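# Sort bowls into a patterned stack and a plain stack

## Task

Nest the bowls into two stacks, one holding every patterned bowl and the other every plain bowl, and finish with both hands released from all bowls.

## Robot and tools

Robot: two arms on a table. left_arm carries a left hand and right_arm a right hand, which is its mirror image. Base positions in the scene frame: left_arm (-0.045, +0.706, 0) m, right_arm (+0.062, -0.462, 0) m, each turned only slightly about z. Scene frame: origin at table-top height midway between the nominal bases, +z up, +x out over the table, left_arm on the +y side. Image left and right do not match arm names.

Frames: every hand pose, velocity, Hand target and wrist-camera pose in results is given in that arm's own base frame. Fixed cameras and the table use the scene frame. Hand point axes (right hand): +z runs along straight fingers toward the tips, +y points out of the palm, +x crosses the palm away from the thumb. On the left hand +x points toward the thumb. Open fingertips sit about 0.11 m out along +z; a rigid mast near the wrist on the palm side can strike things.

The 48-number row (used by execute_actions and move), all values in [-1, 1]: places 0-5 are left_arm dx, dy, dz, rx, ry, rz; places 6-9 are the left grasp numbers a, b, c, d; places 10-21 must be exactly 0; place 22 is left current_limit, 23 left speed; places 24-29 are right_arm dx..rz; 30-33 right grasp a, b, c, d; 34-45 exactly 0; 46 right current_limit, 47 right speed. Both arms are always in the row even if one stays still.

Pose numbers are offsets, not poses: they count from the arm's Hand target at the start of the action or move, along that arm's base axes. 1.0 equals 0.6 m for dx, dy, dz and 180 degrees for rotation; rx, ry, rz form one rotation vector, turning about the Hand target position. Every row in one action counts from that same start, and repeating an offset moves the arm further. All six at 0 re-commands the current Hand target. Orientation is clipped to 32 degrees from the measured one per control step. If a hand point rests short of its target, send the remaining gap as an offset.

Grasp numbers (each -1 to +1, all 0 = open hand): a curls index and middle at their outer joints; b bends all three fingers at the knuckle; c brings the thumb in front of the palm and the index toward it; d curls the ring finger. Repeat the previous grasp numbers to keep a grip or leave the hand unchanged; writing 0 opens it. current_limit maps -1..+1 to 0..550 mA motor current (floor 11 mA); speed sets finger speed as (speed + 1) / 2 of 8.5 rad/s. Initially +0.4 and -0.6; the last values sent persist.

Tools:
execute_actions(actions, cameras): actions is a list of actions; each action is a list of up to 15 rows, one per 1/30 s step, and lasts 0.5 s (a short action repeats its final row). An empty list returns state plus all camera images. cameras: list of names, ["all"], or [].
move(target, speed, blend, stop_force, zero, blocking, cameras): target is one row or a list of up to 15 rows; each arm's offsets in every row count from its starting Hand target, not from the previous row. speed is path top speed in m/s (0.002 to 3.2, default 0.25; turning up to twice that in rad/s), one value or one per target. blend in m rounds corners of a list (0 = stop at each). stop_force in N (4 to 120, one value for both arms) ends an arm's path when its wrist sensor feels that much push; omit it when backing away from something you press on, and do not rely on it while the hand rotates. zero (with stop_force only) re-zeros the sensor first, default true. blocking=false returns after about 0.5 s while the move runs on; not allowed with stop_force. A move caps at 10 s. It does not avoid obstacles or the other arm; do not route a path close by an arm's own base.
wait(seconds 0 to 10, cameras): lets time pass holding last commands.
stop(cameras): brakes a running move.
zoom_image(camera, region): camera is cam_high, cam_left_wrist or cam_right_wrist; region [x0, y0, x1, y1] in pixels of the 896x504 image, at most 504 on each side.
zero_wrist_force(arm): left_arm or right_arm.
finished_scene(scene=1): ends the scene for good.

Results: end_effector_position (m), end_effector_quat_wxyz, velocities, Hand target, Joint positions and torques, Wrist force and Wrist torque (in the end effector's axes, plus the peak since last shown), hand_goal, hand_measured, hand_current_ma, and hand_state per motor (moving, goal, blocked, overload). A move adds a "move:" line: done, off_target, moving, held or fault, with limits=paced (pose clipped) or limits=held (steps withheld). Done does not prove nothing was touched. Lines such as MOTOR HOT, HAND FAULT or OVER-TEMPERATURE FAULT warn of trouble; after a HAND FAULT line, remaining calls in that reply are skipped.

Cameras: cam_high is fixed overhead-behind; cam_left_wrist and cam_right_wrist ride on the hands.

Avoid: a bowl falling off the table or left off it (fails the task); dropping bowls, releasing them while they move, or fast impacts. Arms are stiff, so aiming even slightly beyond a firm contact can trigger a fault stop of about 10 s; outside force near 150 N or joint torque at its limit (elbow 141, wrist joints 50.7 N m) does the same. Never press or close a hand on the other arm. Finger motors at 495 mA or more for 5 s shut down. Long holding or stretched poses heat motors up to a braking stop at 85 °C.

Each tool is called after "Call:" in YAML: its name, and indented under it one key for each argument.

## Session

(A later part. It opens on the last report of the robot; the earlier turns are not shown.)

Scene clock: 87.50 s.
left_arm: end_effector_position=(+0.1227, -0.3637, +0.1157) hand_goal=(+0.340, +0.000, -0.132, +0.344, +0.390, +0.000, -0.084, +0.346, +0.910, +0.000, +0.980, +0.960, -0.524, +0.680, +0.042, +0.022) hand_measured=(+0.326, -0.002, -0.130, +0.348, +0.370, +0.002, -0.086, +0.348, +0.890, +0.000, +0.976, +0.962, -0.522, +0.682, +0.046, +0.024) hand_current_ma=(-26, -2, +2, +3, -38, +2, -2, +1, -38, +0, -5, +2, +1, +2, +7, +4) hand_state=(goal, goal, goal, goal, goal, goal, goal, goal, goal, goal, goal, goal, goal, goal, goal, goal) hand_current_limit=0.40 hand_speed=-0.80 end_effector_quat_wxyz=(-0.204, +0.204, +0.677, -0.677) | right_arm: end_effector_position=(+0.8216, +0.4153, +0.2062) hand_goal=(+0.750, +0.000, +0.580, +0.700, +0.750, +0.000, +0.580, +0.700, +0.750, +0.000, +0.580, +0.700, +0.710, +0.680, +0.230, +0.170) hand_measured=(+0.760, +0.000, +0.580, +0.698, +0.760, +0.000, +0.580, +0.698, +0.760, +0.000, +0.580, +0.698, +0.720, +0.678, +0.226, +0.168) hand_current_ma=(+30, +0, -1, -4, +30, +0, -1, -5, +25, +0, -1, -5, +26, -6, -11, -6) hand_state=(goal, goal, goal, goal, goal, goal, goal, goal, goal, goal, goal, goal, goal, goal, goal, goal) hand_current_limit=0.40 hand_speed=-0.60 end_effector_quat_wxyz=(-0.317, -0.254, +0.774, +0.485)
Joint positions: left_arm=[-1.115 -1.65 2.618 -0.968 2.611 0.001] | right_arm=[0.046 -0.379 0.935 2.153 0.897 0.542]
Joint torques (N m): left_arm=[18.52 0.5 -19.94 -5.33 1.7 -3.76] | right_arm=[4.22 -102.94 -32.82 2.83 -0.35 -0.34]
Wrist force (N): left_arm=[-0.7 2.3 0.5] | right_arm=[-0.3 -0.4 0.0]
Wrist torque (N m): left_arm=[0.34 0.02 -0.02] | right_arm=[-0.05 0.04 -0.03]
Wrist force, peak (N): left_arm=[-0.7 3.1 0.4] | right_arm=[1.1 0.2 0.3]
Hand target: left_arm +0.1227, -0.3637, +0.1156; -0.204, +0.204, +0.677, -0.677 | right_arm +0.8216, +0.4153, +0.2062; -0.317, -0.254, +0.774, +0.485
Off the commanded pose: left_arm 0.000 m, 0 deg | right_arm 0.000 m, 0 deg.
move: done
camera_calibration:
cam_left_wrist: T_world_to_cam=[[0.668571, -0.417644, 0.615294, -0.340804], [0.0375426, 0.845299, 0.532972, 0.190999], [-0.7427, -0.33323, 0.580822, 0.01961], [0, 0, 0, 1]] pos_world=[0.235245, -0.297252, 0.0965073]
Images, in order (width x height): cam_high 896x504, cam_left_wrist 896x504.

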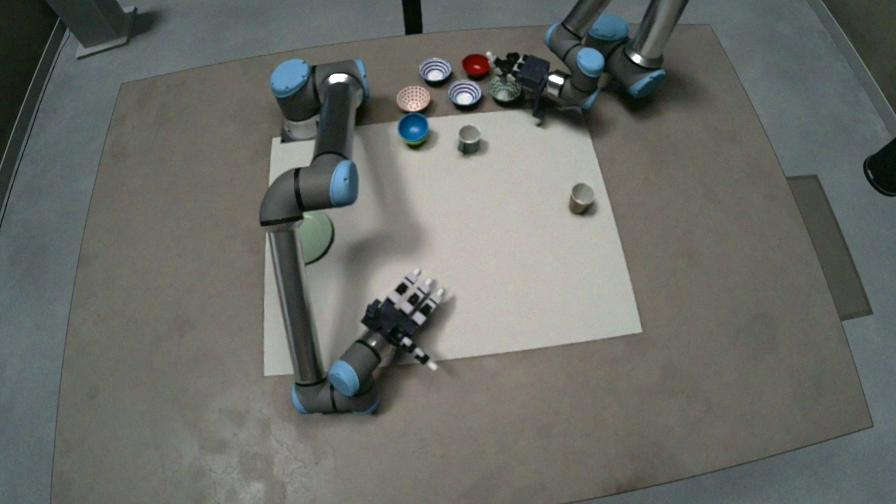

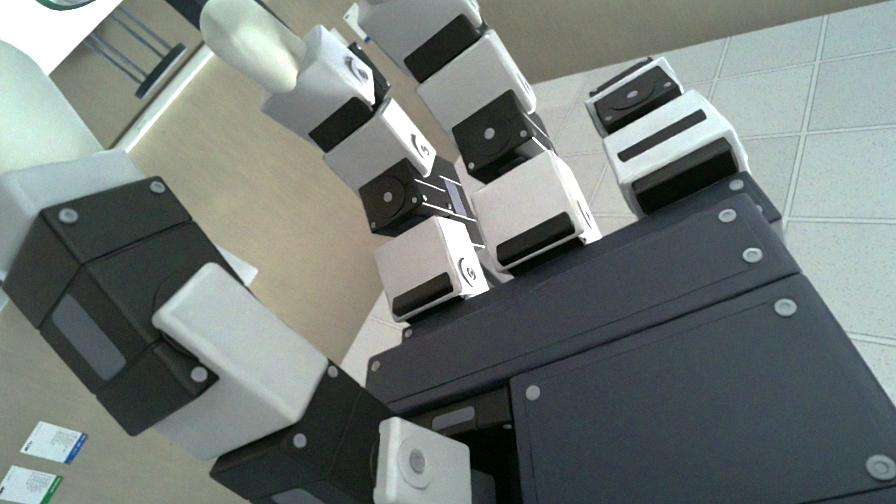

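Call:
move:
  target: [0,0,-0.0727,0,0,0, 0.38,0.12,0.75,-0.25,0,0,0,0,0,0,0,0,0,0,0,0, 0.4,-0.8, 0,0,0,0,0,0, 0,0,0,0,0,0,0,0,0,0,0,0,0,0,0,0, 0.4,-0.6]
  speed: 0.05
  stop_force: 6
  cameras: ["cam_high","cam_left_wrist"]

Call:
zoom_image:
  camera: "cam_high"
  region: [460, 40, 560, 130]

Scene clock: 90.43 s.
left_arm: end_effector_position=(+0.1227, -0.3637, +0.0720) hand_goal=(+0.338, +0.000, -0.114, +0.364, +0.396, +0.000, -0.052, +0.374, +0.908, +0.000, +0.980, +0.962, -0.526, +0.680, +0.042, +0.024) hand_measured=(+0.326, -0.002, -0.118, +0.362, +0.376, +0.002, -0.056, +0.372, +0.890, +0.000, +0.976, +0.962, -0.524, +0.682, +0.046, +0.024) hand_current_ma=(-21, -2, -4, -3, -40, +2, -4, -2, -33, +0, -5, +0, +1, +2, +7, +1) hand_state=(goal, goal, goal, goal, blocked, goal, goal, goal, goal, goal, goal, goal, goal, goal, goal, goal) hand_current_limit=0.40 hand_speed=-0.80 end_effector_quat_wxyz=(-0.204, +0.204, +0.677, -0.677) | right_arm: end_effector_position=(+0.8216, +0.4153, +0.2062) hand_goal=(+0.750, +0.000, +0.580, +0.700, +0.750, +0.000, +0.580, +0.700, +0.750, +0.000, +0.580, +0.700, +0.710, +0.680, +0.230, +0.170) hand_measured=(+0.760, +0.000, +0.580, +0.698, +0.760, +0.000, +0.580, +0.698, +0.760, +0.000, +0.580, +0.698, +0.720, +0.678, +0.226, +0.168) hand_current_ma=(+30, +0, -1, -4, +30, +0, -1, -5, +25, +0, -1, -5, +26, -6, -11, -6) hand_state=(goal, goal, goal, goal, goal, goal, goal, goal, goal, goal, goal, goal, goal, goal, goal, goal) hand_current_limit=0.40 hand_speed=-0.60 end_effector_quat_wxyz=(-0.317, -0.254, +0.774, +0.485)
Joint positions: left_arm=[-1.115 -1.523 2.648 -1.125 2.611 0.001] | right_arm=[0.046 -0.379 0.935 2.153 0.897 0.542]
Joint torques (N m): left_arm=[13.51 -5.82 -14.76 -5.04 2.01 -3.89] | right_arm=[4.2 -108.45 -33.47 2.83 -0.48 0.04]
Wrist force (N): left_arm=[-0.5 2.1 0.4] | right_arm=[0.6 -0.1 0.2]
Wrist torque (N m): left_arm=[0.31 0.00 -0.03] | right_arm=[-0.03 -0.08 0.05]
Wrist force, peak (N): left_arm=[-0.4 2.7 0.6] | right_arm=[0.6 -0.1 0.4]
Hand target: left_arm +0.1227, -0.3637, +0.0720; -0.204, +0.204, +0.677, -0.677 | right_arm +0.8216, +0.4153, +0.2062; -0.317, -0.254, +0.774, +0.485
Off the commanded pose: left_arm 0.000 m, 0 deg | right_arm 0.000 m, 0 deg.
move: done
camera_calibration:
cam_left_wrist: T_world_to_cam=[[0.668617, -0.417624, 0.615258, -0.31398], [0.0375822, 0.845317, 0.532942, 0.214234], [-0.742657, -0.333211, 0.580888, 0.0449259], [0, 0, 0, 1]] pos_world=[0.235246, -0.297252, 0.0529076]
Images, in order (width x height): cam_high 896x504, cam_left_wrist 896x504.

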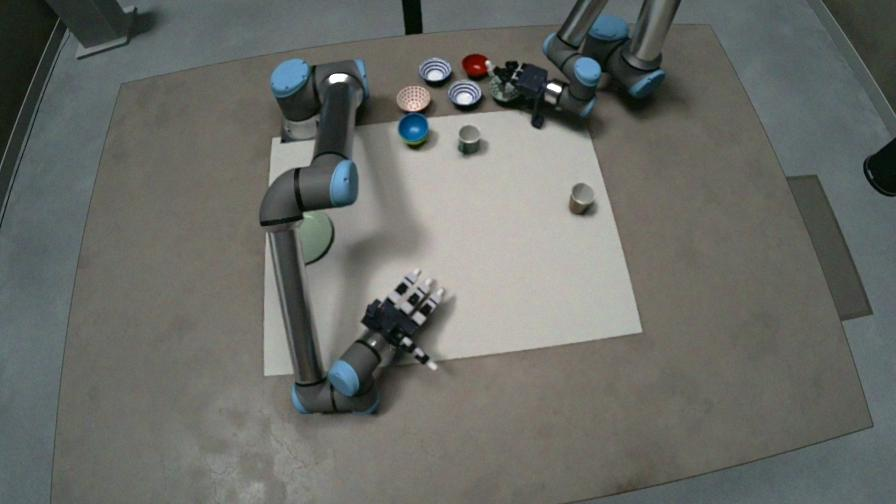

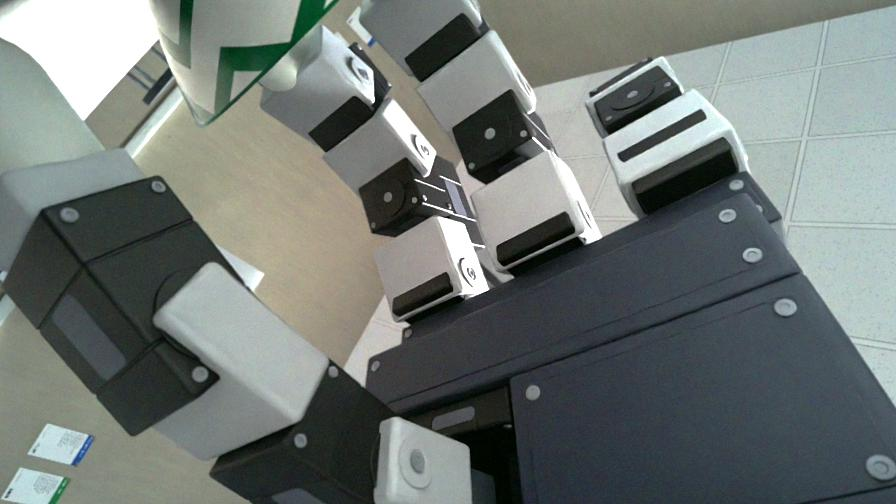

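Scaled by 5.040 from the camera's 896x504 image, which has a finer 1280x720 frame.

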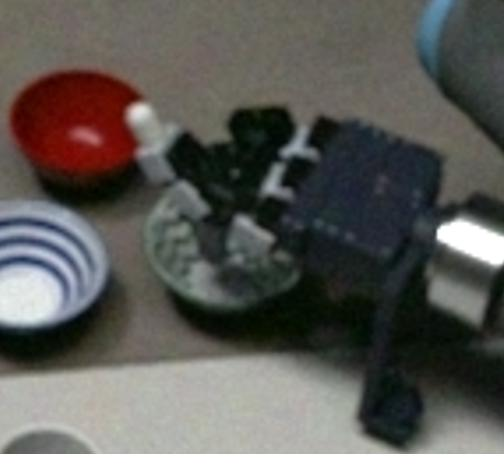

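Call:
move:
  target: [0,0,0,0,0,0, 0.38,0.68,0.75,-0.25,0,0,0,0,0,0,0,0,0,0,0,0, 0.7,-0.86, 0,0,0,0,0,0, 0,0,0,0,0,0,0,0,0,0,0,0,0,0,0,0, 0.4,-0.6]
  cameras: ["cam_high","cam_left_wrist"]

Call:
zoom_image:
  camera: "cam_high"
  region: [460, 40, 560, 130]

Scene clock: 92.90 s.
left_arm: end_effector_position=(+0.1227, -0.3637, +0.0720) hand_goal=(-0.418, +0.000, +0.054, +0.476, -0.584, +0.000, -0.164, +0.374, +0.068, +0.000, +0.980, +1.000, -0.526, +0.680, +0.042, +0.136) hand_measured=(-0.180, -0.020, +0.092, +0.492, -0.216, +0.010, -0.140, +0.384, +0.062, +0.000, +0.976, +0.998, -0.512, +0.682, +0.106, +0.158) hand_current_ma=(+467, -28, +84, +29, +467, +13, +45, +14, -7, +0, -5, -3, +21, +2, +246, +58) hand_state=(blocked, goal, blocked, goal, blocked, goal, blocked, goal, goal, goal, goal, goal, goal, goal, blocked, blocked) hand_current_limit=0.70 hand_speed=-0.86 end_effector_quat_wxyz=(-0.204, +0.204, +0.677, -0.677) | right_arm: end_effector_position=(+0.8216, +0.4153, +0.2062) hand_goal=(+0.750, +0.000, +0.580, +0.700, +0.750, +0.000, +0.580, +0.700, +0.750, +0.000, +0.580, +0.700, +0.710, +0.680, +0.230, +0.170) hand_measured=(+0.760, +0.000, +0.580, +0.698, +0.760, +0.000, +0.580, +0.698, +0.760, +0.000, +0.580, +0.698, +0.720, +0.678, +0.226, +0.168) hand_current_ma=(+30, +0, -1, -4, +30, +0, -1, -5, +25, +0, -1, -5, +26, -6, -11, -6) hand_state=(goal, goal, goal, goal, goal, goal, goal, goal, goal, goal, goal, goal, goal, goal, goal, goal) hand_current_limit=0.40 hand_speed=-0.60 end_effector_quat_wxyz=(-0.317, -0.254, +0.774, +0.485)
Joint positions: left_arm=[-1.115 -1.523 2.648 -1.125 2.611 0.001] | right_arm=[0.046 -0.379 0.935 2.153 0.897 0.542]
Joint torques (N m): left_arm=[18.26 -4.19 -15.25 -2.23 1.33 -3.72] | right_arm=[5.82 -104.61 -33.48 2.89 -0.78 -0.4]
Wrist force (N): left_arm=[0.2 -0.4 1.7] | right_arm=[0.1 -0.1 -0.1]
Wrist torque (N m): left_arm=[0.39 0.01 -0.09] | right_arm=[-0.01 -0.02 0.00]
Wrist force, peak (N): left_arm=[-0.4 2.5 0.4] | right_arm=[0.5 0.5 0.2]
Hand target: left_arm +0.1227, -0.3637, +0.0720; -0.204, +0.204, +0.677, -0.677 | right_arm +0.8216, +0.4153, +0.2062; -0.317, -0.254, +0.774, +0.485
Off the commanded pose: left_arm 0.000 m, 0 deg | right_arm 0.000 m, 0 deg.
move: done
camera_calibration:
cam_left_wrist: T_world_to_cam=[[0.668669, -0.417551, 0.615251, -0.314038], [0.0375451, 0.845343, 0.532902, 0.214249], [-0.742612, -0.333235, 0.580932, 0.0449801], [0, 0, 0, 1]] pos_world=[0.235346, -0.297252, 0.0529077]
Images, in order (width x height): cam_high 896x504, cam_left_wrist 896x504.

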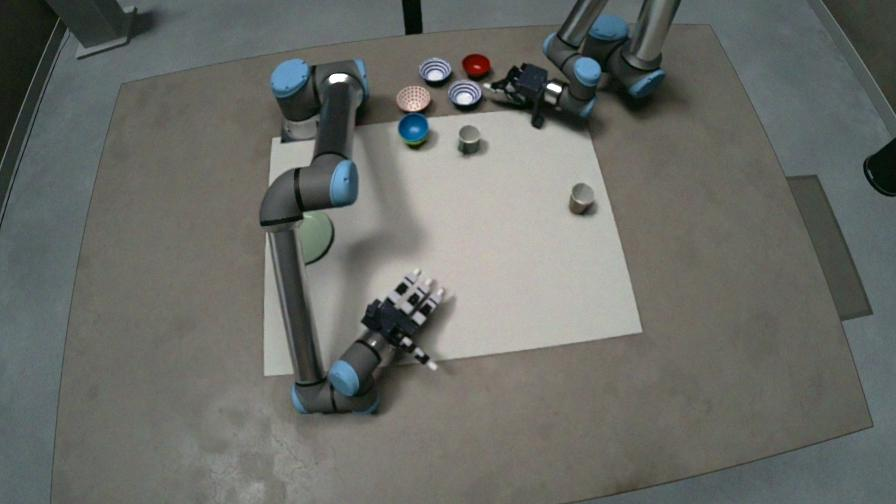

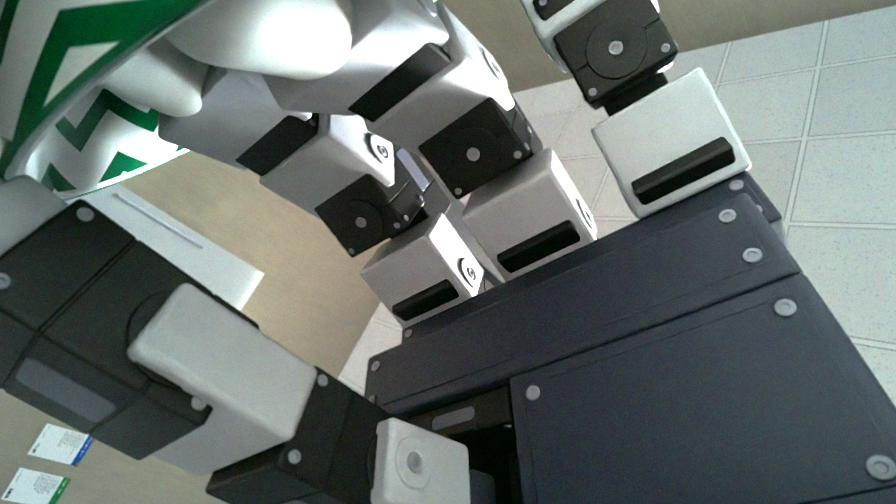

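Scaled by 5.040 from the camera's 896x504 image, which has a finer 1280x720 frame.

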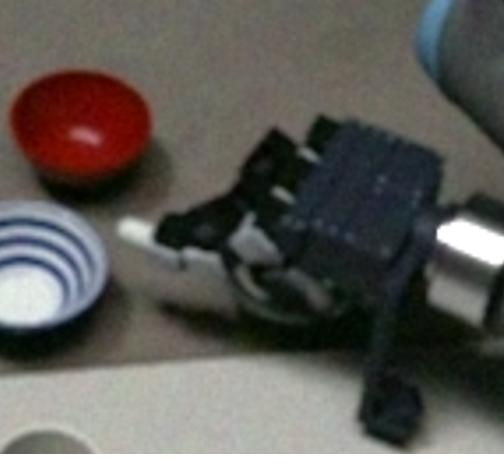

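Call:
zoom_image:
  camera: "cam_left_wrist"
  region: [0, 0, 420, 240]

Call:
zoom_image:
  camera: "cam_high"
  region: [495, 65, 545, 115]

Scaled by 1.200 from the camera's 896x504 image, which has a finer 1280x720 frame.

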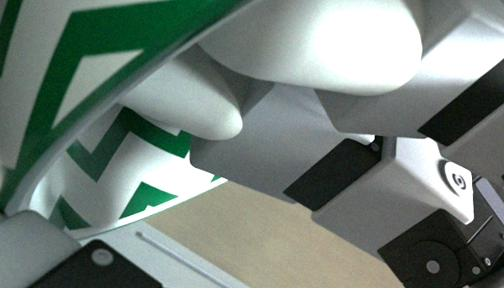

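Scaled by 10.080 from the camera's 896x504 image, which has a finer 1280x720 frame.

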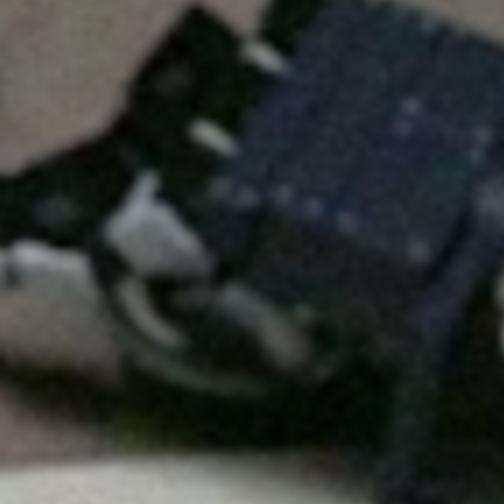

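Call:
move:
  target: [0,0,0.03,0,0,0, 0.38,0.68,0.75,-0.25,0,0,0,0,0,0,0,0,0,0,0,0, 0.7,-0.86, 0,0,0,0,0,0, 0,0,0,0,0,0,0,0,0,0,0,0,0,0,0,0, 0.4,-0.6]
  speed: 0.04
  cameras: ["cam_high","cam_left_wrist"]

Call:
zoom_image:
  camera: "cam_high"
  region: [495, 65, 545, 115]

Call:
zoom_image:
  camera: "cam_left_wrist"
  region: [0, 0, 420, 240]

Scene clock: 94.97 s.
left_arm: end_effector_position=(+0.1227, -0.3637, +0.0899) hand_goal=(-0.418, +0.000, +0.054, +0.476, -0.584, +0.000, -0.164, +0.374, +0.068, +0.000, +0.980, +1.000, -0.526, +0.680, +0.042, +0.136) hand_measured=(-0.316, -0.012, +0.094, +0.494, -0.578, +0.002, -0.158, +0.378, +0.062, +0.000, +0.976, +0.998, -0.528, +0.680, +0.090, +0.152) hand_current_ma=(+357, -13, +90, +32, +9, +2, +6, +3, -7, +0, -5, -3, -1, +1, +163, +40) hand_state=(blocked, goal, blocked, goal, goal, goal, goal, goal, goal, goal, goal, goal, goal, goal, blocked, goal) hand_current_limit=0.70 hand_speed=-0.86 end_effector_quat_wxyz=(-0.204, +0.204, +0.677, -0.677) | right_arm: end_effector_position=(+0.8216, +0.4153, +0.2062) hand_goal=(+0.750, +0.000, +0.580, +0.700, +0.750, +0.000, +0.580, +0.700, +0.750, +0.000, +0.580, +0.700, +0.710, +0.680, +0.230, +0.170) hand_measured=(+0.760, +0.000, +0.580, +0.698, +0.760, +0.000, +0.580, +0.698, +0.760, +0.000, +0.580, +0.698, +0.720, +0.678, +0.226, +0.168) hand_current_ma=(+30, +0, -1, -4, +30, +0, -1, -5, +25, +0, -1, -5, +26, -6, -11, -6) hand_state=(goal, goal, goal, goal, goal, goal, goal, goal, goal, goal, goal, goal, goal, goal, goal, goal) hand_current_limit=0.40 hand_speed=-0.60 end_effector_quat_wxyz=(-0.317, -0.254, +0.774, +0.485)
Joint positions: left_arm=[-1.115 -1.577 2.637 -1.059 2.611 0.001] | right_arm=[0.046 -0.379 0.935 2.153 0.897 0.542]
Joint torques (N m): left_arm=[-1.37 -28.48 -30.35 2.65 -2.27 4.32] | right_arm=[3.69 -104.43 -32.25 2.48 -0.74 -0.09]
Wrist force (N): left_arm=[-0.7 1.8 0.8] | right_arm=[0.1 -0.2 0.5]
Wrist torque (N m): left_arm=[0.47 -0.04 -0.33] | right_arm=[-0.06 -0.02 0.00]
Wrist force, peak (N): left_arm=[-1.2 1.5 1.2] | right_arm=[0.8 -0.5 0.3]
Hand target: left_arm +0.1227, -0.3637, +0.0900; -0.204, +0.204, +0.677, -0.677 | right_arm +0.8216, +0.4153, +0.2062; -0.317, -0.254, +0.774, +0.485
Off the commanded pose: left_arm 0.000 m, 0 deg | right_arm 0.000 m, 0 deg.
move: done
camera_calibration:
cam_left_wrist: T_world_to_cam=[[0.668669, -0.417551, 0.615251, -0.325009], [0.0375451, 0.845343, 0.532902, 0.204626], [-0.742612, -0.333235, 0.580932, 0.0346147], [0, 0, 0, 1]] pos_world=[0.235346, -0.297152, 0.0708077]
Images, in order (width x height): cam_high 896x504, cam_left_wrist 896x504.

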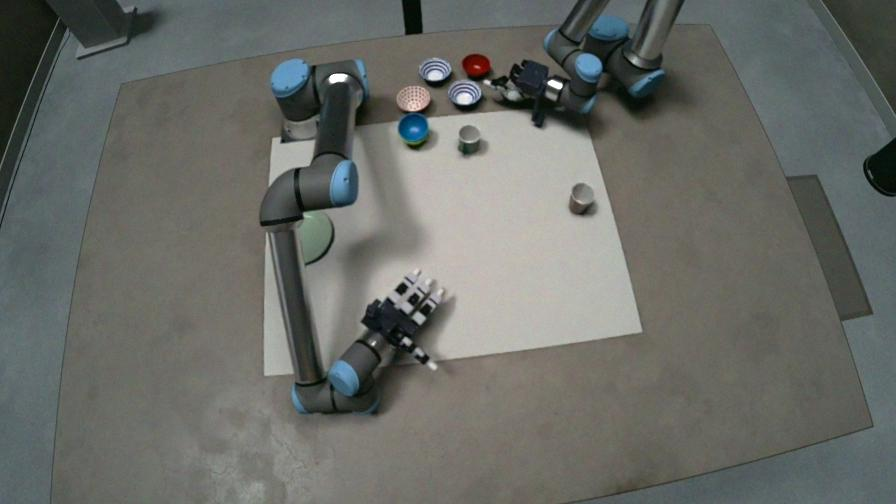

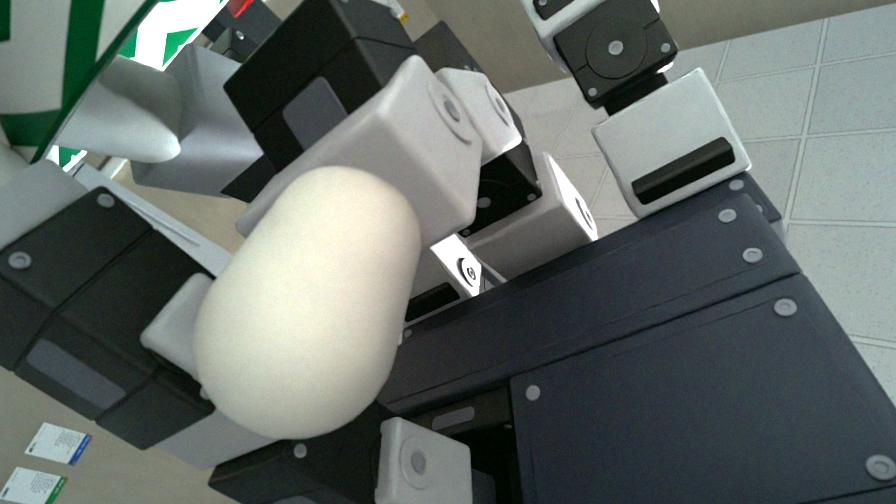

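Scaled by 10.080 from the camera's 896x504 image, which has a finer 1280x720 frame.

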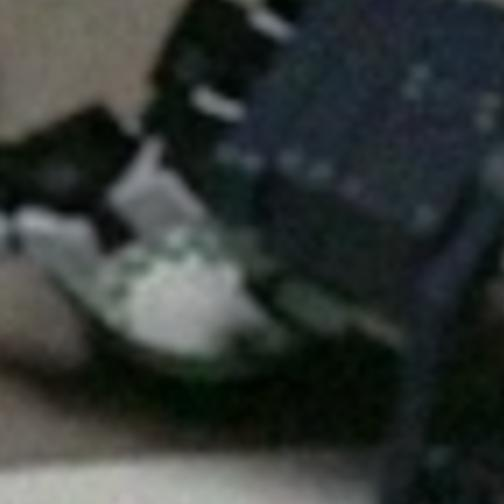

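Scaled by 1.200 from the camera's 896x504 image, which has a finer 1280x720 frame.

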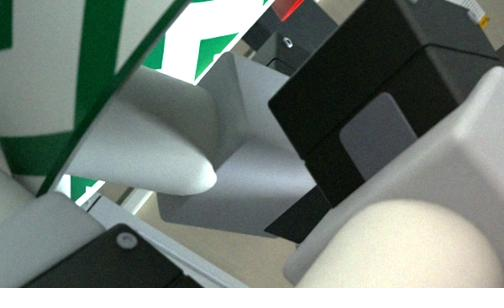

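Call:
move:
  target: [0,0,-0.0283,0,0,0, 0.38,0.68,0.75,-0.25,0,0,0,0,0,0,0,0,0,0,0,0, 0.7,-0.86, 0,0,0,0,0,0, 0,0,0,0,0,0,0,0,0,0,0,0,0,0,0,0, 0.4,-0.6]
  speed: 0.03
  stop_force: 6
  cameras: []

Call:
move:
  target:
    - [0,0,0,0,0,0, 0.38,0.68,0.45,-0.25,0,0,0,0,0,0,0,0,0,0,0,0, 0.2,-0.9, 0,0,0,0,0,0, 0,0,0,0,0,0,0,0,0,0,0,0,0,0,0,0, 0.4,-0.6]
    - [0,0,0.1,0,0,0, 0.38,0.68,0.45,-0.25,0,0,0,0,0,0,0,0,0,0,0,0, 0.2,-0.9, 0,0,0,0,0,0, 0,0,0,0,0,0,0,0,0,0,0,0,0,0,0,0, 0.4,-0.6]
  speed: 0.08
  cameras: ["cam_high","cam_left_wrist"]

Call:
zoom_image:
  camera: "cam_high"
  region: [480, 60, 550, 125]

Scene clock: 99.13 s.
left_arm: end_effector_position=(+0.1227, -0.3637, +0.0730) hand_goal=(-0.418, +0.000, +0.054, +0.476, -0.584, +0.000, -0.164, +0.374, +0.068, +0.000, +0.980, +1.000, -0.526, +0.680, +0.042, +0.136) hand_measured=(-0.324, -0.004, +0.076, +0.474, -0.592, +0.002, -0.166, +0.378, +0.062, +0.000, +0.976, +0.998, -0.532, +0.680, +0.124, +0.166) hand_current_ma=(+319, -2, +39, -1, -9, +2, -1, +3, -7, +0, -5, -3, -8, +0, +351, +91) hand_state=(blocked, goal, blocked, goal, goal, goal, goal, goal, goal, goal, goal, goal, goal, goal, blocked, blocked) hand_current_limit=0.70 hand_speed=-0.86 end_effector_quat_wxyz=(-0.204, +0.204, +0.677, -0.677) | right_arm: end_effector_position=(+0.8216, +0.4153, +0.2062) hand_goal=(+0.750, +0.000, +0.580, +0.700, +0.750, +0.000, +0.580, +0.700, +0.750, +0.000, +0.580, +0.700, +0.710, +0.680, +0.230, +0.170) hand_measured=(+0.760, +0.000, +0.580, +0.698, +0.760, +0.000, +0.580, +0.698, +0.760, +0.000, +0.580, +0.698, +0.720, +0.678, +0.226, +0.168) hand_current_ma=(+30, +0, -1, -4, +30, +0, -1, -5, +25, +0, -1, -5, +26, -6, -11, -6) hand_state=(goal, goal, goal, goal, goal, goal, goal, goal, goal, goal, goal, goal, goal, goal, goal, goal) hand_current_limit=0.40 hand_speed=-0.60 end_effector_quat_wxyz=(-0.317, -0.254, +0.774, +0.485)
Joint positions: left_arm=[-1.115 -1.526 2.648 -1.121 2.611 0.001] | right_arm=[0.046 -0.379 0.935 2.153 0.897 0.542]
Joint torques (N m): left_arm=[7.53 -3.09 -13.65 -4.34 1.98 -3.59] | right_arm=[5.57 -106.84 -32.67 2.42 -0.76 -0.48]
Wrist force (N): left_arm=[-1.2 -2.9 -1.2] | right_arm=[0.0 -0.1 -0.2]
Wrist torque (N m): left_arm=[0.23 0.02 -0.13] | right_arm=[-0.01 0.01 0.00]
Wrist force, peak (N): left_arm=[-1.4 -3.2 -1.4] | right_arm=[0.7 0.0 -0.6]
Hand target: left_arm +0.1227, -0.3637, +0.0730; -0.204, +0.204, +0.677, -0.677 | right_arm +0.8216, +0.4153, +0.2062; -0.317, -0.254, +0.774, +0.485
Off the commanded pose: left_arm 0.000 m, 0 deg | right_arm 0.000 m, 0 deg.
move: done
No camera images: "cameras" was empty.

Scene clock: 102.30 s.
left_arm: end_effector_position=(+0.1227, -0.3637, +0.1330) hand_goal=(-0.312, +0.000, +0.220, +0.476, -0.584, +0.000, -0.164, +0.284, -0.006, +0.000, +0.980, +1.000, -0.016, +0.680, +0.118, +0.182) hand_measured=(-0.312, -0.002, +0.224, +0.478, -0.584, +0.002, -0.164, +0.288, -0.012, +0.000, +0.976, +0.998, -0.030, +0.680, +0.122, +0.184) hand_current_ma=(+0, -1, +4, +1, +0, +2, +0, +3, -6, +0, -5, -3, -21, -1, +5, +3) hand_state=(goal, goal, goal, goal, goal, goal, goal, goal, goal, goal, goal, goal, goal, goal, goal, goal) hand_current_limit=0.20 hand_speed=-0.90 end_effector_quat_wxyz=(-0.204, +0.204, +0.677, -0.677) | right_arm: end_effector_position=(+0.8216, +0.4153, +0.2062) hand_goal=(+0.750, +0.000, +0.580, +0.700, +0.750, +0.000, +0.580, +0.700, +0.750, +0.000, +0.580, +0.700, +0.710, +0.680, +0.230, +0.170) hand_measured=(+0.760, +0.000, +0.580, +0.698, +0.760, +0.000, +0.580, +0.698, +0.760, +0.000, +0.580, +0.698, +0.720, +0.678, +0.226, +0.168) hand_current_ma=(+30, +0, -1, -4, +30, +0, -1, -5, +25, +0, -1, -5, +26, -6, -11, -6) hand_state=(goal, goal, goal, goal, goal, goal, goal, goal, goal, goal, goal, goal, goal, goal, goal, goal) hand_current_limit=0.40 hand_speed=-0.60 end_effector_quat_wxyz=(-0.317, -0.254, +0.774, +0.485)
Joint positions: left_arm=[-1.115 -1.695 2.604 -0.909 2.611 0.001] | right_arm=[0.046 -0.379 0.935 2.153 0.897 0.542]
Joint torques (N m): left_arm=[-14.23 -29.72 -35.54 2.37 -2.33 3.98] | right_arm=[2.64 -104.19 -33.13 2.75 -0.67 -0.13]
Wrist force (N): left_arm=[-0.4 2.2 0.4] | right_arm=[0.3 0.0 0.3]
Wrist torque (N m): left_arm=[0.42 -0.02 -0.31] | right_arm=[-0.04 -0.05 0.02]
Wrist force, peak (N): left_arm=[-0.8 2.5 1.1] | right_arm=[0.7 -0.2 0.4]
Hand target: left_arm +0.1227, -0.3637, +0.1330; -0.204, +0.204, +0.677, -0.677 | right_arm +0.8216, +0.4153, +0.2062; -0.317, -0.254, +0.774, +0.485
Off the commanded pose: left_arm 0.000 m, 0 deg | right_arm 0.000 m, 0 deg.
move: done
camera_calibration:
cam_left_wrist: T_world_to_cam=[[0.668669, -0.417551, 0.615251, -0.351506], [0.0375451, 0.845343, 0.532902, 0.181795], [-0.742612, -0.333235, 0.580932, 0.00960135], [0, 0, 0, 1]] pos_world=[0.235346, -0.297252, 0.113808]
Images, in order (width x height): cam_high 896x504, cam_left_wrist 896x504.

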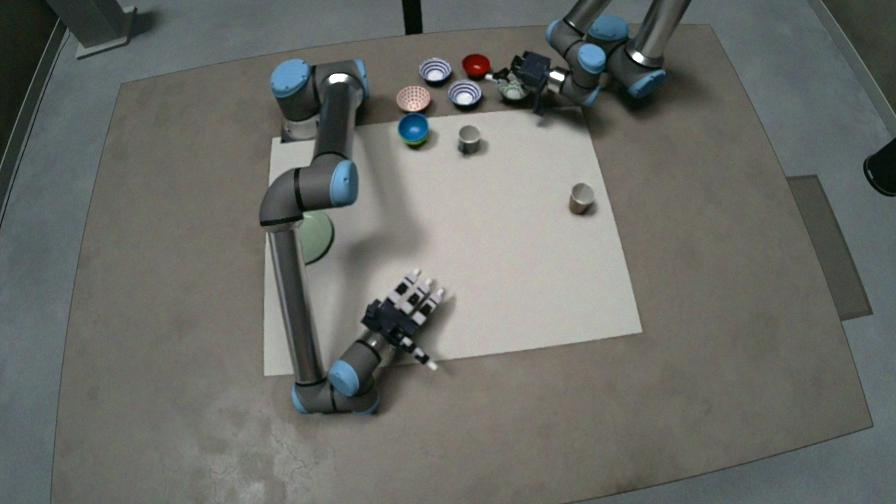

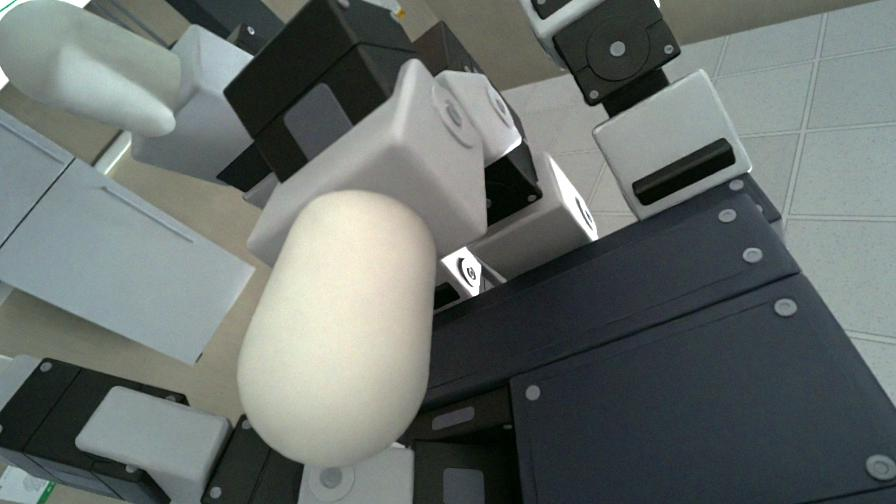

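Scaled by 7.200 from the camera's 896x504 image, which has a finer 1280x720 frame.

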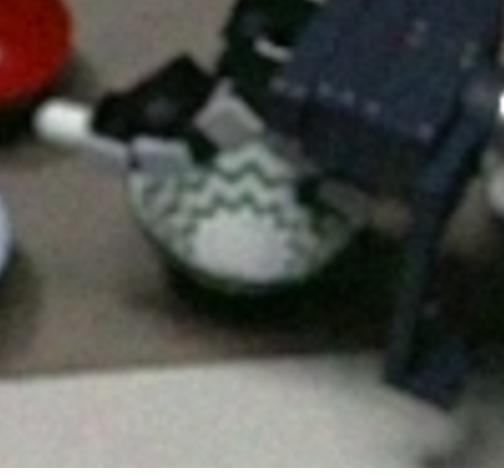

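Call:
move:
  target:
    - [0,0,0,0,0,0, 0.25,0.35,0.75,-0.25,0,0,0,0,0,0,0,0,0,0,0,0, 0.4,-0.7, 0,0,0,0,0,0, 0,0,0,0,0,0,0,0,0,0,0,0,0,0,0,0, 0.4,-0.6]
    - [0.0003,0.062,-0.02,0,0,0, 0.25,0.35,0.75,-0.25,0,0,0,0,0,0,0,0,0,0,0,0, 0.4,-0.7, 0,0,0,0,0,0, 0,0,0,0,0,0,0,0,0,0,0,0,0,0,0,0, 0.4,-0.6]
  speed: 0.1
  cameras: ["cam_high","cam_left_wrist"]

Call:
zoom_image:
  camera: "cam_high"
  region: [480, 60, 550, 125]

Call:
zoom_image:
  camera: "cam_left_wrist"
  region: [0, 0, 420, 240]

Scene clock: 106.20 s.
left_arm: end_effector_position=(+0.1229, -0.3267, +0.1211) hand_goal=(+0.016, +0.000, +0.072, +0.532, +0.026, +0.000, +0.110, +0.562, +0.550, +0.000, +0.980, +1.000, -0.540, +0.680, +0.042, +0.090) hand_measured=(+0.004, -0.002, +0.074, +0.530, +0.012, +0.002, +0.108, +0.560, +0.528, +0.000, +0.976, +0.998, -0.538, +0.680, +0.046, +0.092) hand_current_ma=(-18, -1, +2, -3, -25, +2, -2, -2, -45, +0, -5, -3, +1, -1, +7, +3) hand_state=(goal, goal, goal, goal, goal, goal, goal, goal, blocked, goal, goal, goal, goal, goal, goal, goal) hand_current_limit=0.40 hand_speed=-0.70 end_effector_quat_wxyz=(-0.204, +0.204, +0.677, -0.677) | right_arm: end_effector_position=(+0.8216, +0.4153, +0.2062) hand_goal=(+0.750, +0.000, +0.580, +0.700, +0.750, +0.000, +0.580, +0.700, +0.750, +0.000, +0.580, +0.700, +0.710, +0.680, +0.230, +0.170) hand_measured=(+0.760, +0.000, +0.580, +0.698, +0.760, +0.000, +0.580, +0.698, +0.760, +0.000, +0.580, +0.698, +0.720, +0.678, +0.226, +0.168) hand_current_ma=(+30, +0, -1, -4, +30, +0, -1, -5, +25, +0, -1, -5, +26, -6, -11, -6) hand_state=(goal, goal, goal, goal, goal, goal, goal, goal, goal, goal, goal, goal, goal, goal, goal, goal) hand_current_limit=0.40 hand_speed=-0.60 end_effector_quat_wxyz=(-0.317, -0.254, +0.774, +0.485)
Joint positions: left_arm=[-1.049 -1.705 2.646 -0.94 2.678 0.001] | right_arm=[0.046 -0.379 0.935 2.153 0.897 0.542]
Joint torques (N m): left_arm=[15.99 -23.5 -20.82 -4.49 1.81 -3.73] | right_arm=[4.84 -104.68 -32.55 2.63 -0.9 -0.27]
Wrist force (N): left_arm=[-0.7 2.2 0.2] | right_arm=[0.5 -0.2 -0.1]
Wrist torque (N m): left_arm=[0.37 0.02 -0.04] | right_arm=[-0.02 -0.06 0.04]
Wrist force, peak (N): left_arm=[-0.5 2.6 0.4] | right_arm=[0.6 -0.5 -0.3]
Hand target: left_arm +0.1229, -0.3265, +0.1210; -0.204, +0.204, +0.677, -0.677 | right_arm +0.8216, +0.4153, +0.2062; -0.317, -0.254, +0.774, +0.485
Off the commanded pose: left_arm 0.000 m, 0 deg | right_arm 0.000 m, 0 deg.
move: done
camera_calibration:
cam_left_wrist: T_world_to_cam=[[0.668571, -0.417644, 0.615294, -0.328766], [0.0375426, 0.845299, 0.532972, 0.156753], [-0.7427, -0.33323, 0.580822, 0.0289849], [0, 0, 0, 1]] pos_world=[0.235445, -0.260152, 0.101907]
Images, in order (width x height): cam_high 896x504, cam_left_wrist 896x504.

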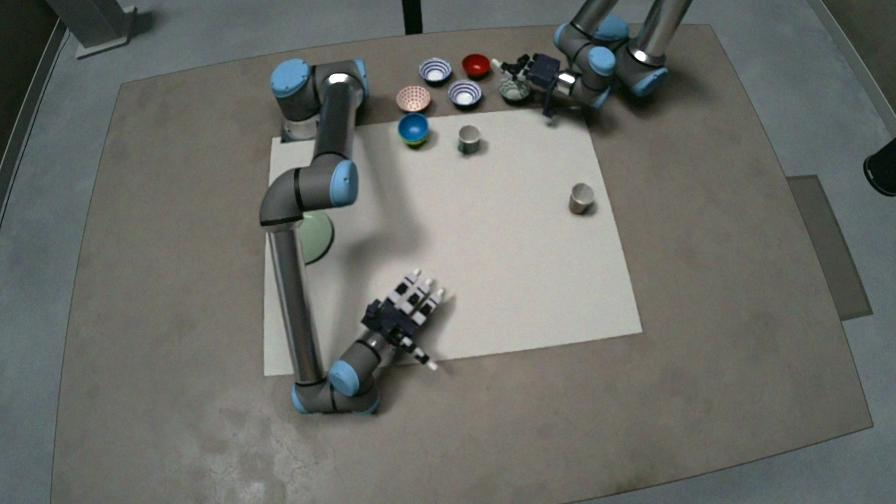

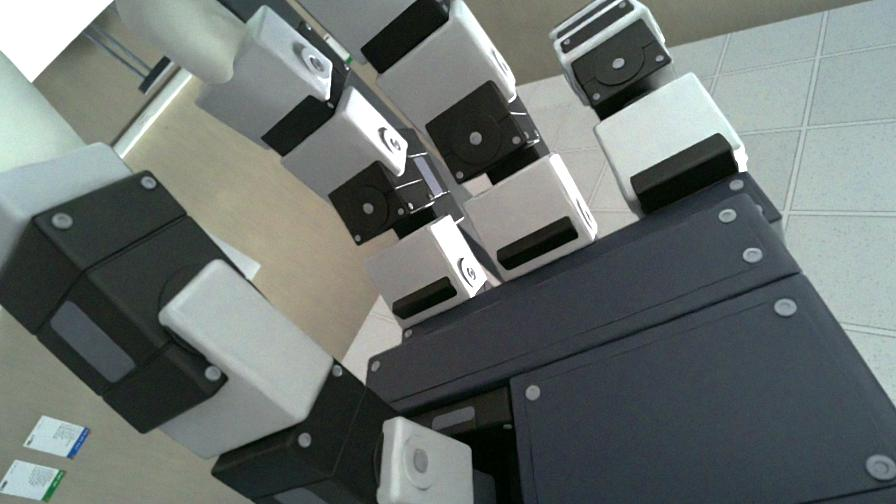

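Scaled by 7.200 from the camera's 896x504 image, which has a finer 1280x720 frame.

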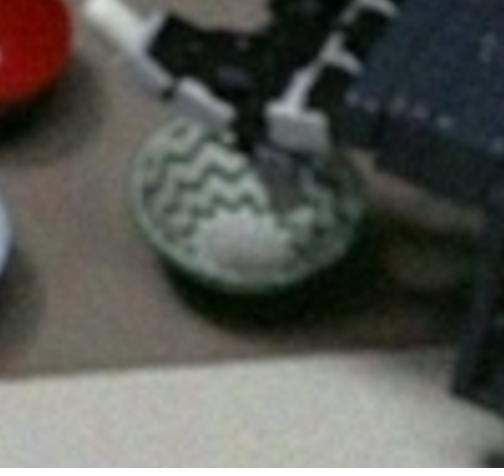

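Scaled by 1.200 from the camera's 896x504 image, which has a finer 1280x720 frame.

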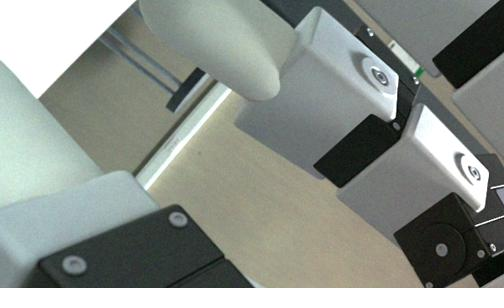

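Call:
move:
  target: [0,0,-0.0717,0,0,0, 0.25,0.35,0.75,-0.25,0,0,0,0,0,0,0,0,0,0,0,0, 0.4,-0.7, 0,0,0,0,0,0, 0,0,0,0,0,0,0,0,0,0,0,0,0,0,0,0, 0.4,-0.6]
  speed: 0.05
  stop_force: 6
  cameras: ["cam_left_wrist"]

Call:
move:
  target: [-0.0165,-0.025,0,0,0,0, 0.25,0.35,0.75,-0.25,0,0,0,0,0,0,0,0,0,0,0,0, 0.4,-0.7, 0,0,0,0,0,0, 0,0,0,0,0,0,0,0,0,0,0,0,0,0,0,0, 0.4,-0.6]
  speed: 0.04
  stop_force: 5
  cameras: ["cam_high","cam_left_wrist"]

Call:
zoom_image:
  camera: "cam_high"
  region: [480, 60, 550, 125]

Call:
zoom_image:
  camera: "cam_left_wrist"
  region: [0, 0, 420, 240]

Scene clock: 109.23 s.
left_arm: end_effector_position=(+0.1229, -0.3265, +0.0780) hand_goal=(+0.016, +0.000, +0.072, +0.532, +0.026, +0.000, +0.110, +0.562, +0.550, +0.000, +0.980, +1.000, -0.540, +0.680, +0.042, +0.090) hand_measured=(+0.014, -0.002, +0.074, +0.530, +0.012, +0.002, +0.108, +0.560, +0.528, +0.000, +0.976, +0.998, -0.538, +0.680, +0.046, +0.092) hand_current_ma=(-1, -1, +1, -3, -25, +2, -2, -2, -44, +0, -5, -3, +1, -1, +7, +3) hand_state=(goal, goal, goal, goal, goal, goal, goal, goal, blocked, goal, goal, goal, goal, goal, goal, goal) hand_current_limit=0.40 hand_speed=-0.70 end_effector_quat_wxyz=(-0.204, +0.204, +0.677, -0.677) | right_arm: end_effector_position=(+0.8216, +0.4153, +0.2062) hand_goal=(+0.750, +0.000, +0.580, +0.700, +0.750, +0.000, +0.580, +0.700, +0.750, +0.000, +0.580, +0.700, +0.710, +0.680, +0.230, +0.170) hand_measured=(+0.760, +0.000, +0.580, +0.698, +0.760, +0.000, +0.580, +0.698, +0.760, +0.000, +0.580, +0.698, +0.720, +0.678, +0.226, +0.168) hand_current_ma=(+30, +0, -1, -4, +30, +0, -1, -5, +25, +0, -1, -5, +26, -6, -11, -6) hand_state=(goal, goal, goal, goal, goal, goal, goal, goal, goal, goal, goal, goal, goal, goal, goal, goal) hand_current_limit=0.40 hand_speed=-0.60 end_effector_quat_wxyz=(-0.317, -0.254, +0.774, +0.485)
Joint positions: left_arm=[-1.048 -1.575 2.679 -1.104 2.678 0.001] | right_arm=[0.046 -0.379 0.935 2.153 0.897 0.542]
Joint torques (N m): left_arm=[18.36 1.61 -15.42 -5.09 2.21 -3.91] | right_arm=[2.18 -105.32 -31.98 2.78 -0.62 -0.09]
Wrist force (N): left_arm=[-0.5 1.1 0.6] | right_arm=[-0.1 -0.1 0.4]
Wrist torque (N m): left_arm=[0.35 -0.01 -0.05] | right_arm=[-0.06 0.00 -0.01]
Wrist force, peak (N): left_arm=[-0.7 2.4 0.3] | right_arm=[0.7 -0.2 -0.3]
Hand target: left_arm +0.1229, -0.3265, +0.0780; -0.204, +0.204, +0.677, -0.677 | right_arm +0.8216, +0.4153, +0.2062; -0.317, -0.254, +0.774, +0.485
Off the commanded pose: left_arm 0.000 m, 0 deg | right_arm 0.000 m, 0 deg.
move: done
camera_calibration:
cam_left_wrist: T_world_to_cam=[[0.668666, -0.417602, 0.615219, -0.302274], [0.0375857, 0.845318, 0.53294, 0.179583], [-0.742612, -0.333235, 0.580931, 0.0539652], [0, 0, 0, 1]] pos_world=[0.235446, -0.260052, 0.0589077]
Images, in order (width x height): cam_left_wrist 896x504.

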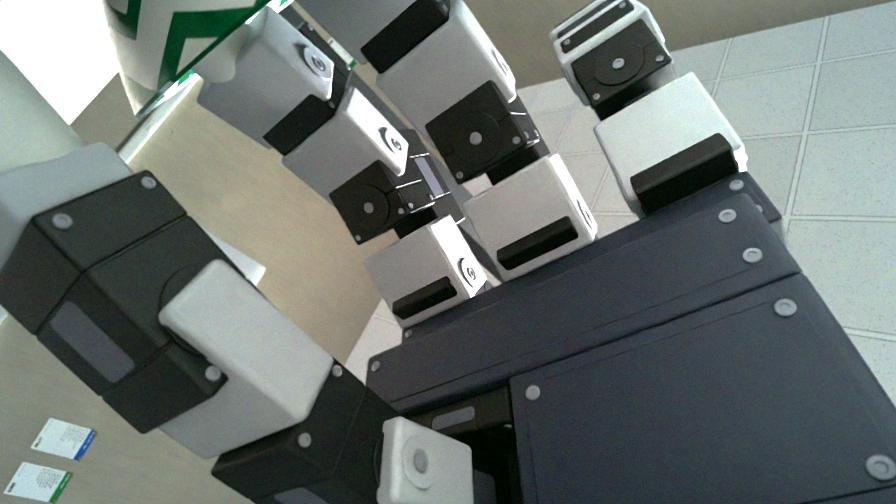

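Scene clock: 110.80 s.
left_arm: end_effector_position=(+0.1130, -0.3415, +0.0780) hand_goal=(+0.016, +0.000, +0.072, +0.532, +0.026, +0.000, +0.110, +0.562, +0.550, +0.000, +0.980, +1.000, -0.540, +0.680, +0.042, +0.090) hand_measured=(+0.014, -0.002, +0.070, +0.530, +0.012, +0.002, +0.108, +0.560, +0.528, +0.000, +0.976, +0.998, -0.538, +0.680, +0.046, +0.092) hand_current_ma=(-3, -1, -1, -3, -25, +2, -2, -2, -44, +0, -5, -3, +1, -1, +7, +3) hand_state=(goal, goal, goal, goal, goal, goal, goal, goal, blocked, goal, goal, goal, goal, goal, goal, goal) hand_current_limit=0.40 hand_speed=-0.70 end_effector_quat_wxyz=(-0.204, +0.204, +0.677, -0.677) | right_arm: end_effector_position=(+0.8216, +0.4153, +0.2062) hand_goal=(+0.750, +0.000, +0.580, +0.700, +0.750, +0.000, +0.580, +0.700, +0.750, +0.000, +0.580, +0.700, +0.710, +0.680, +0.230, +0.170) hand_measured=(+0.760, +0.000, +0.580, +0.698, +0.760, +0.000, +0.580, +0.698, +0.760, +0.000, +0.580, +0.698, +0.720, +0.678, +0.226, +0.168) hand_current_ma=(+30, +0, -1, -4, +30, +0, -1, -5, +25, +0, -1, -5, +26, -6, -11, -6) hand_state=(goal, goal, goal, goal, goal, goal, goal, goal, goal, goal, goal, goal, goal, goal, goal, goal) hand_current_limit=0.40 hand_speed=-0.60 end_effector_quat_wxyz=(-0.317, -0.254, +0.774, +0.485)
Joint positions: left_arm=[-1.111 -1.579 2.683 -1.104 2.616 0.001] | right_arm=[0.046 -0.379 0.935 2.153 0.897 0.542]
Joint torques (N m): left_arm=[-10.54 -29.88 -14.96 2.3 -2.21 3.63] | right_arm=[4.3 -104.8 -31.83 2.36 -0.39 -0.73]
Wrist force (N): left_arm=[-0.3 2.3 0.4] | right_arm=[0.0 -0.1 -0.2]
Wrist torque (N m): left_arm=[0.35 -0.03 -0.06] | right_arm=[-0.01 0.01 -0.01]
Wrist force, peak (N): left_arm=[-0.4 2.6 0.3] | right_arm=[0.7 -0.3 -0.3]
Hand target: left_arm +0.1130, -0.3415, +0.0780; -0.204, +0.204, +0.677, -0.677 | right_arm +0.8216, +0.4153, +0.2062; -0.317, -0.254, +0.774, +0.485
Off the commanded pose: left_arm 0.000 m, 0 deg | right_arm 0.000 m, 0 deg.
move: done
camera_calibration:
cam_left_wrist: T_world_to_cam=[[0.668669, -0.417551, 0.615251, -0.301907], [0.0375451, 0.845343, 0.532902, 0.192653], [-0.742612, -0.333235, 0.580932, 0.0416147], [0, 0, 0, 1]] pos_world=[0.225546, -0.275052, 0.0589077]
Images, in order (width x height): cam_high 896x504, cam_left_wrist 896x504.

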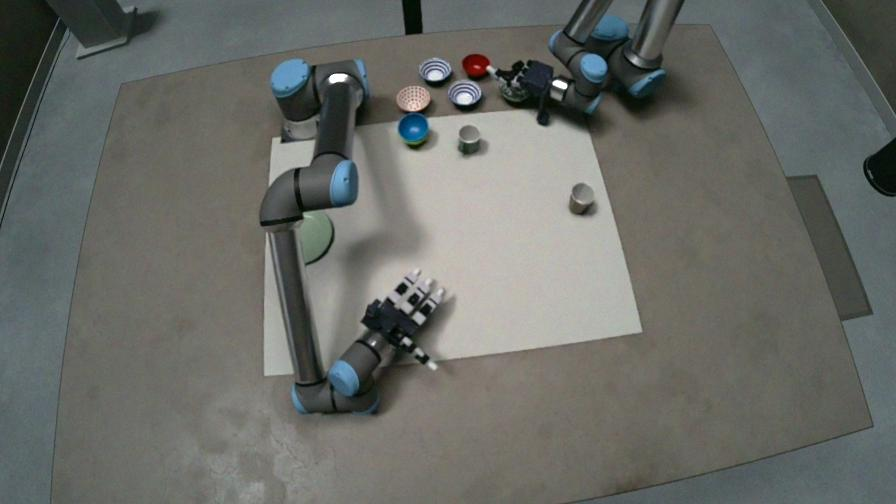

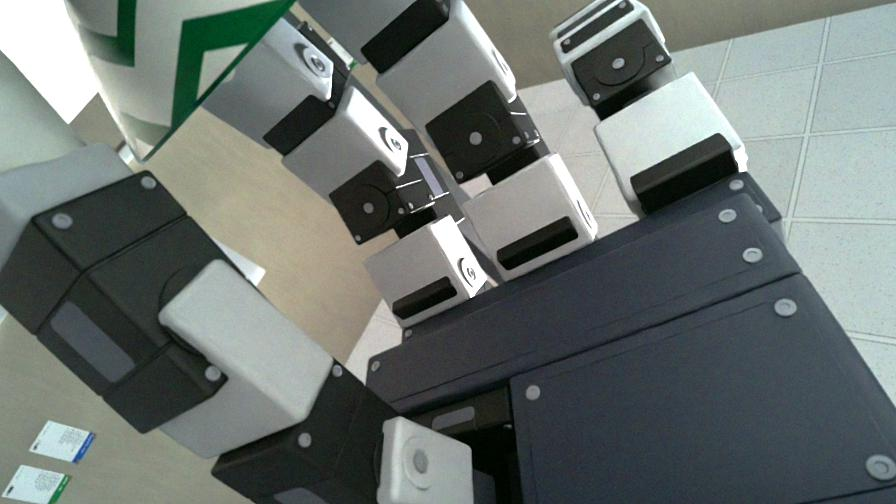

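Scaled by 7.200 from the camera's 896x504 image, which has a finer 1280x720 frame.

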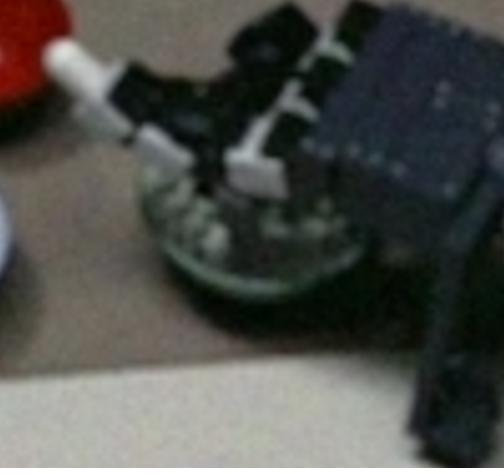

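Scaled by 1.200 from the camera's 896x504 image, which has a finer 1280x720 frame.

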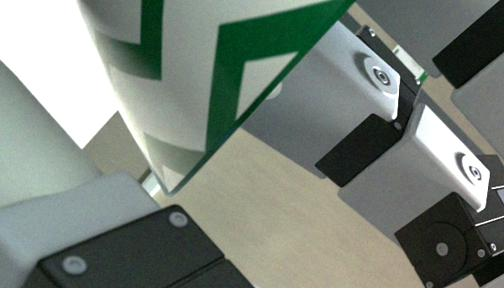

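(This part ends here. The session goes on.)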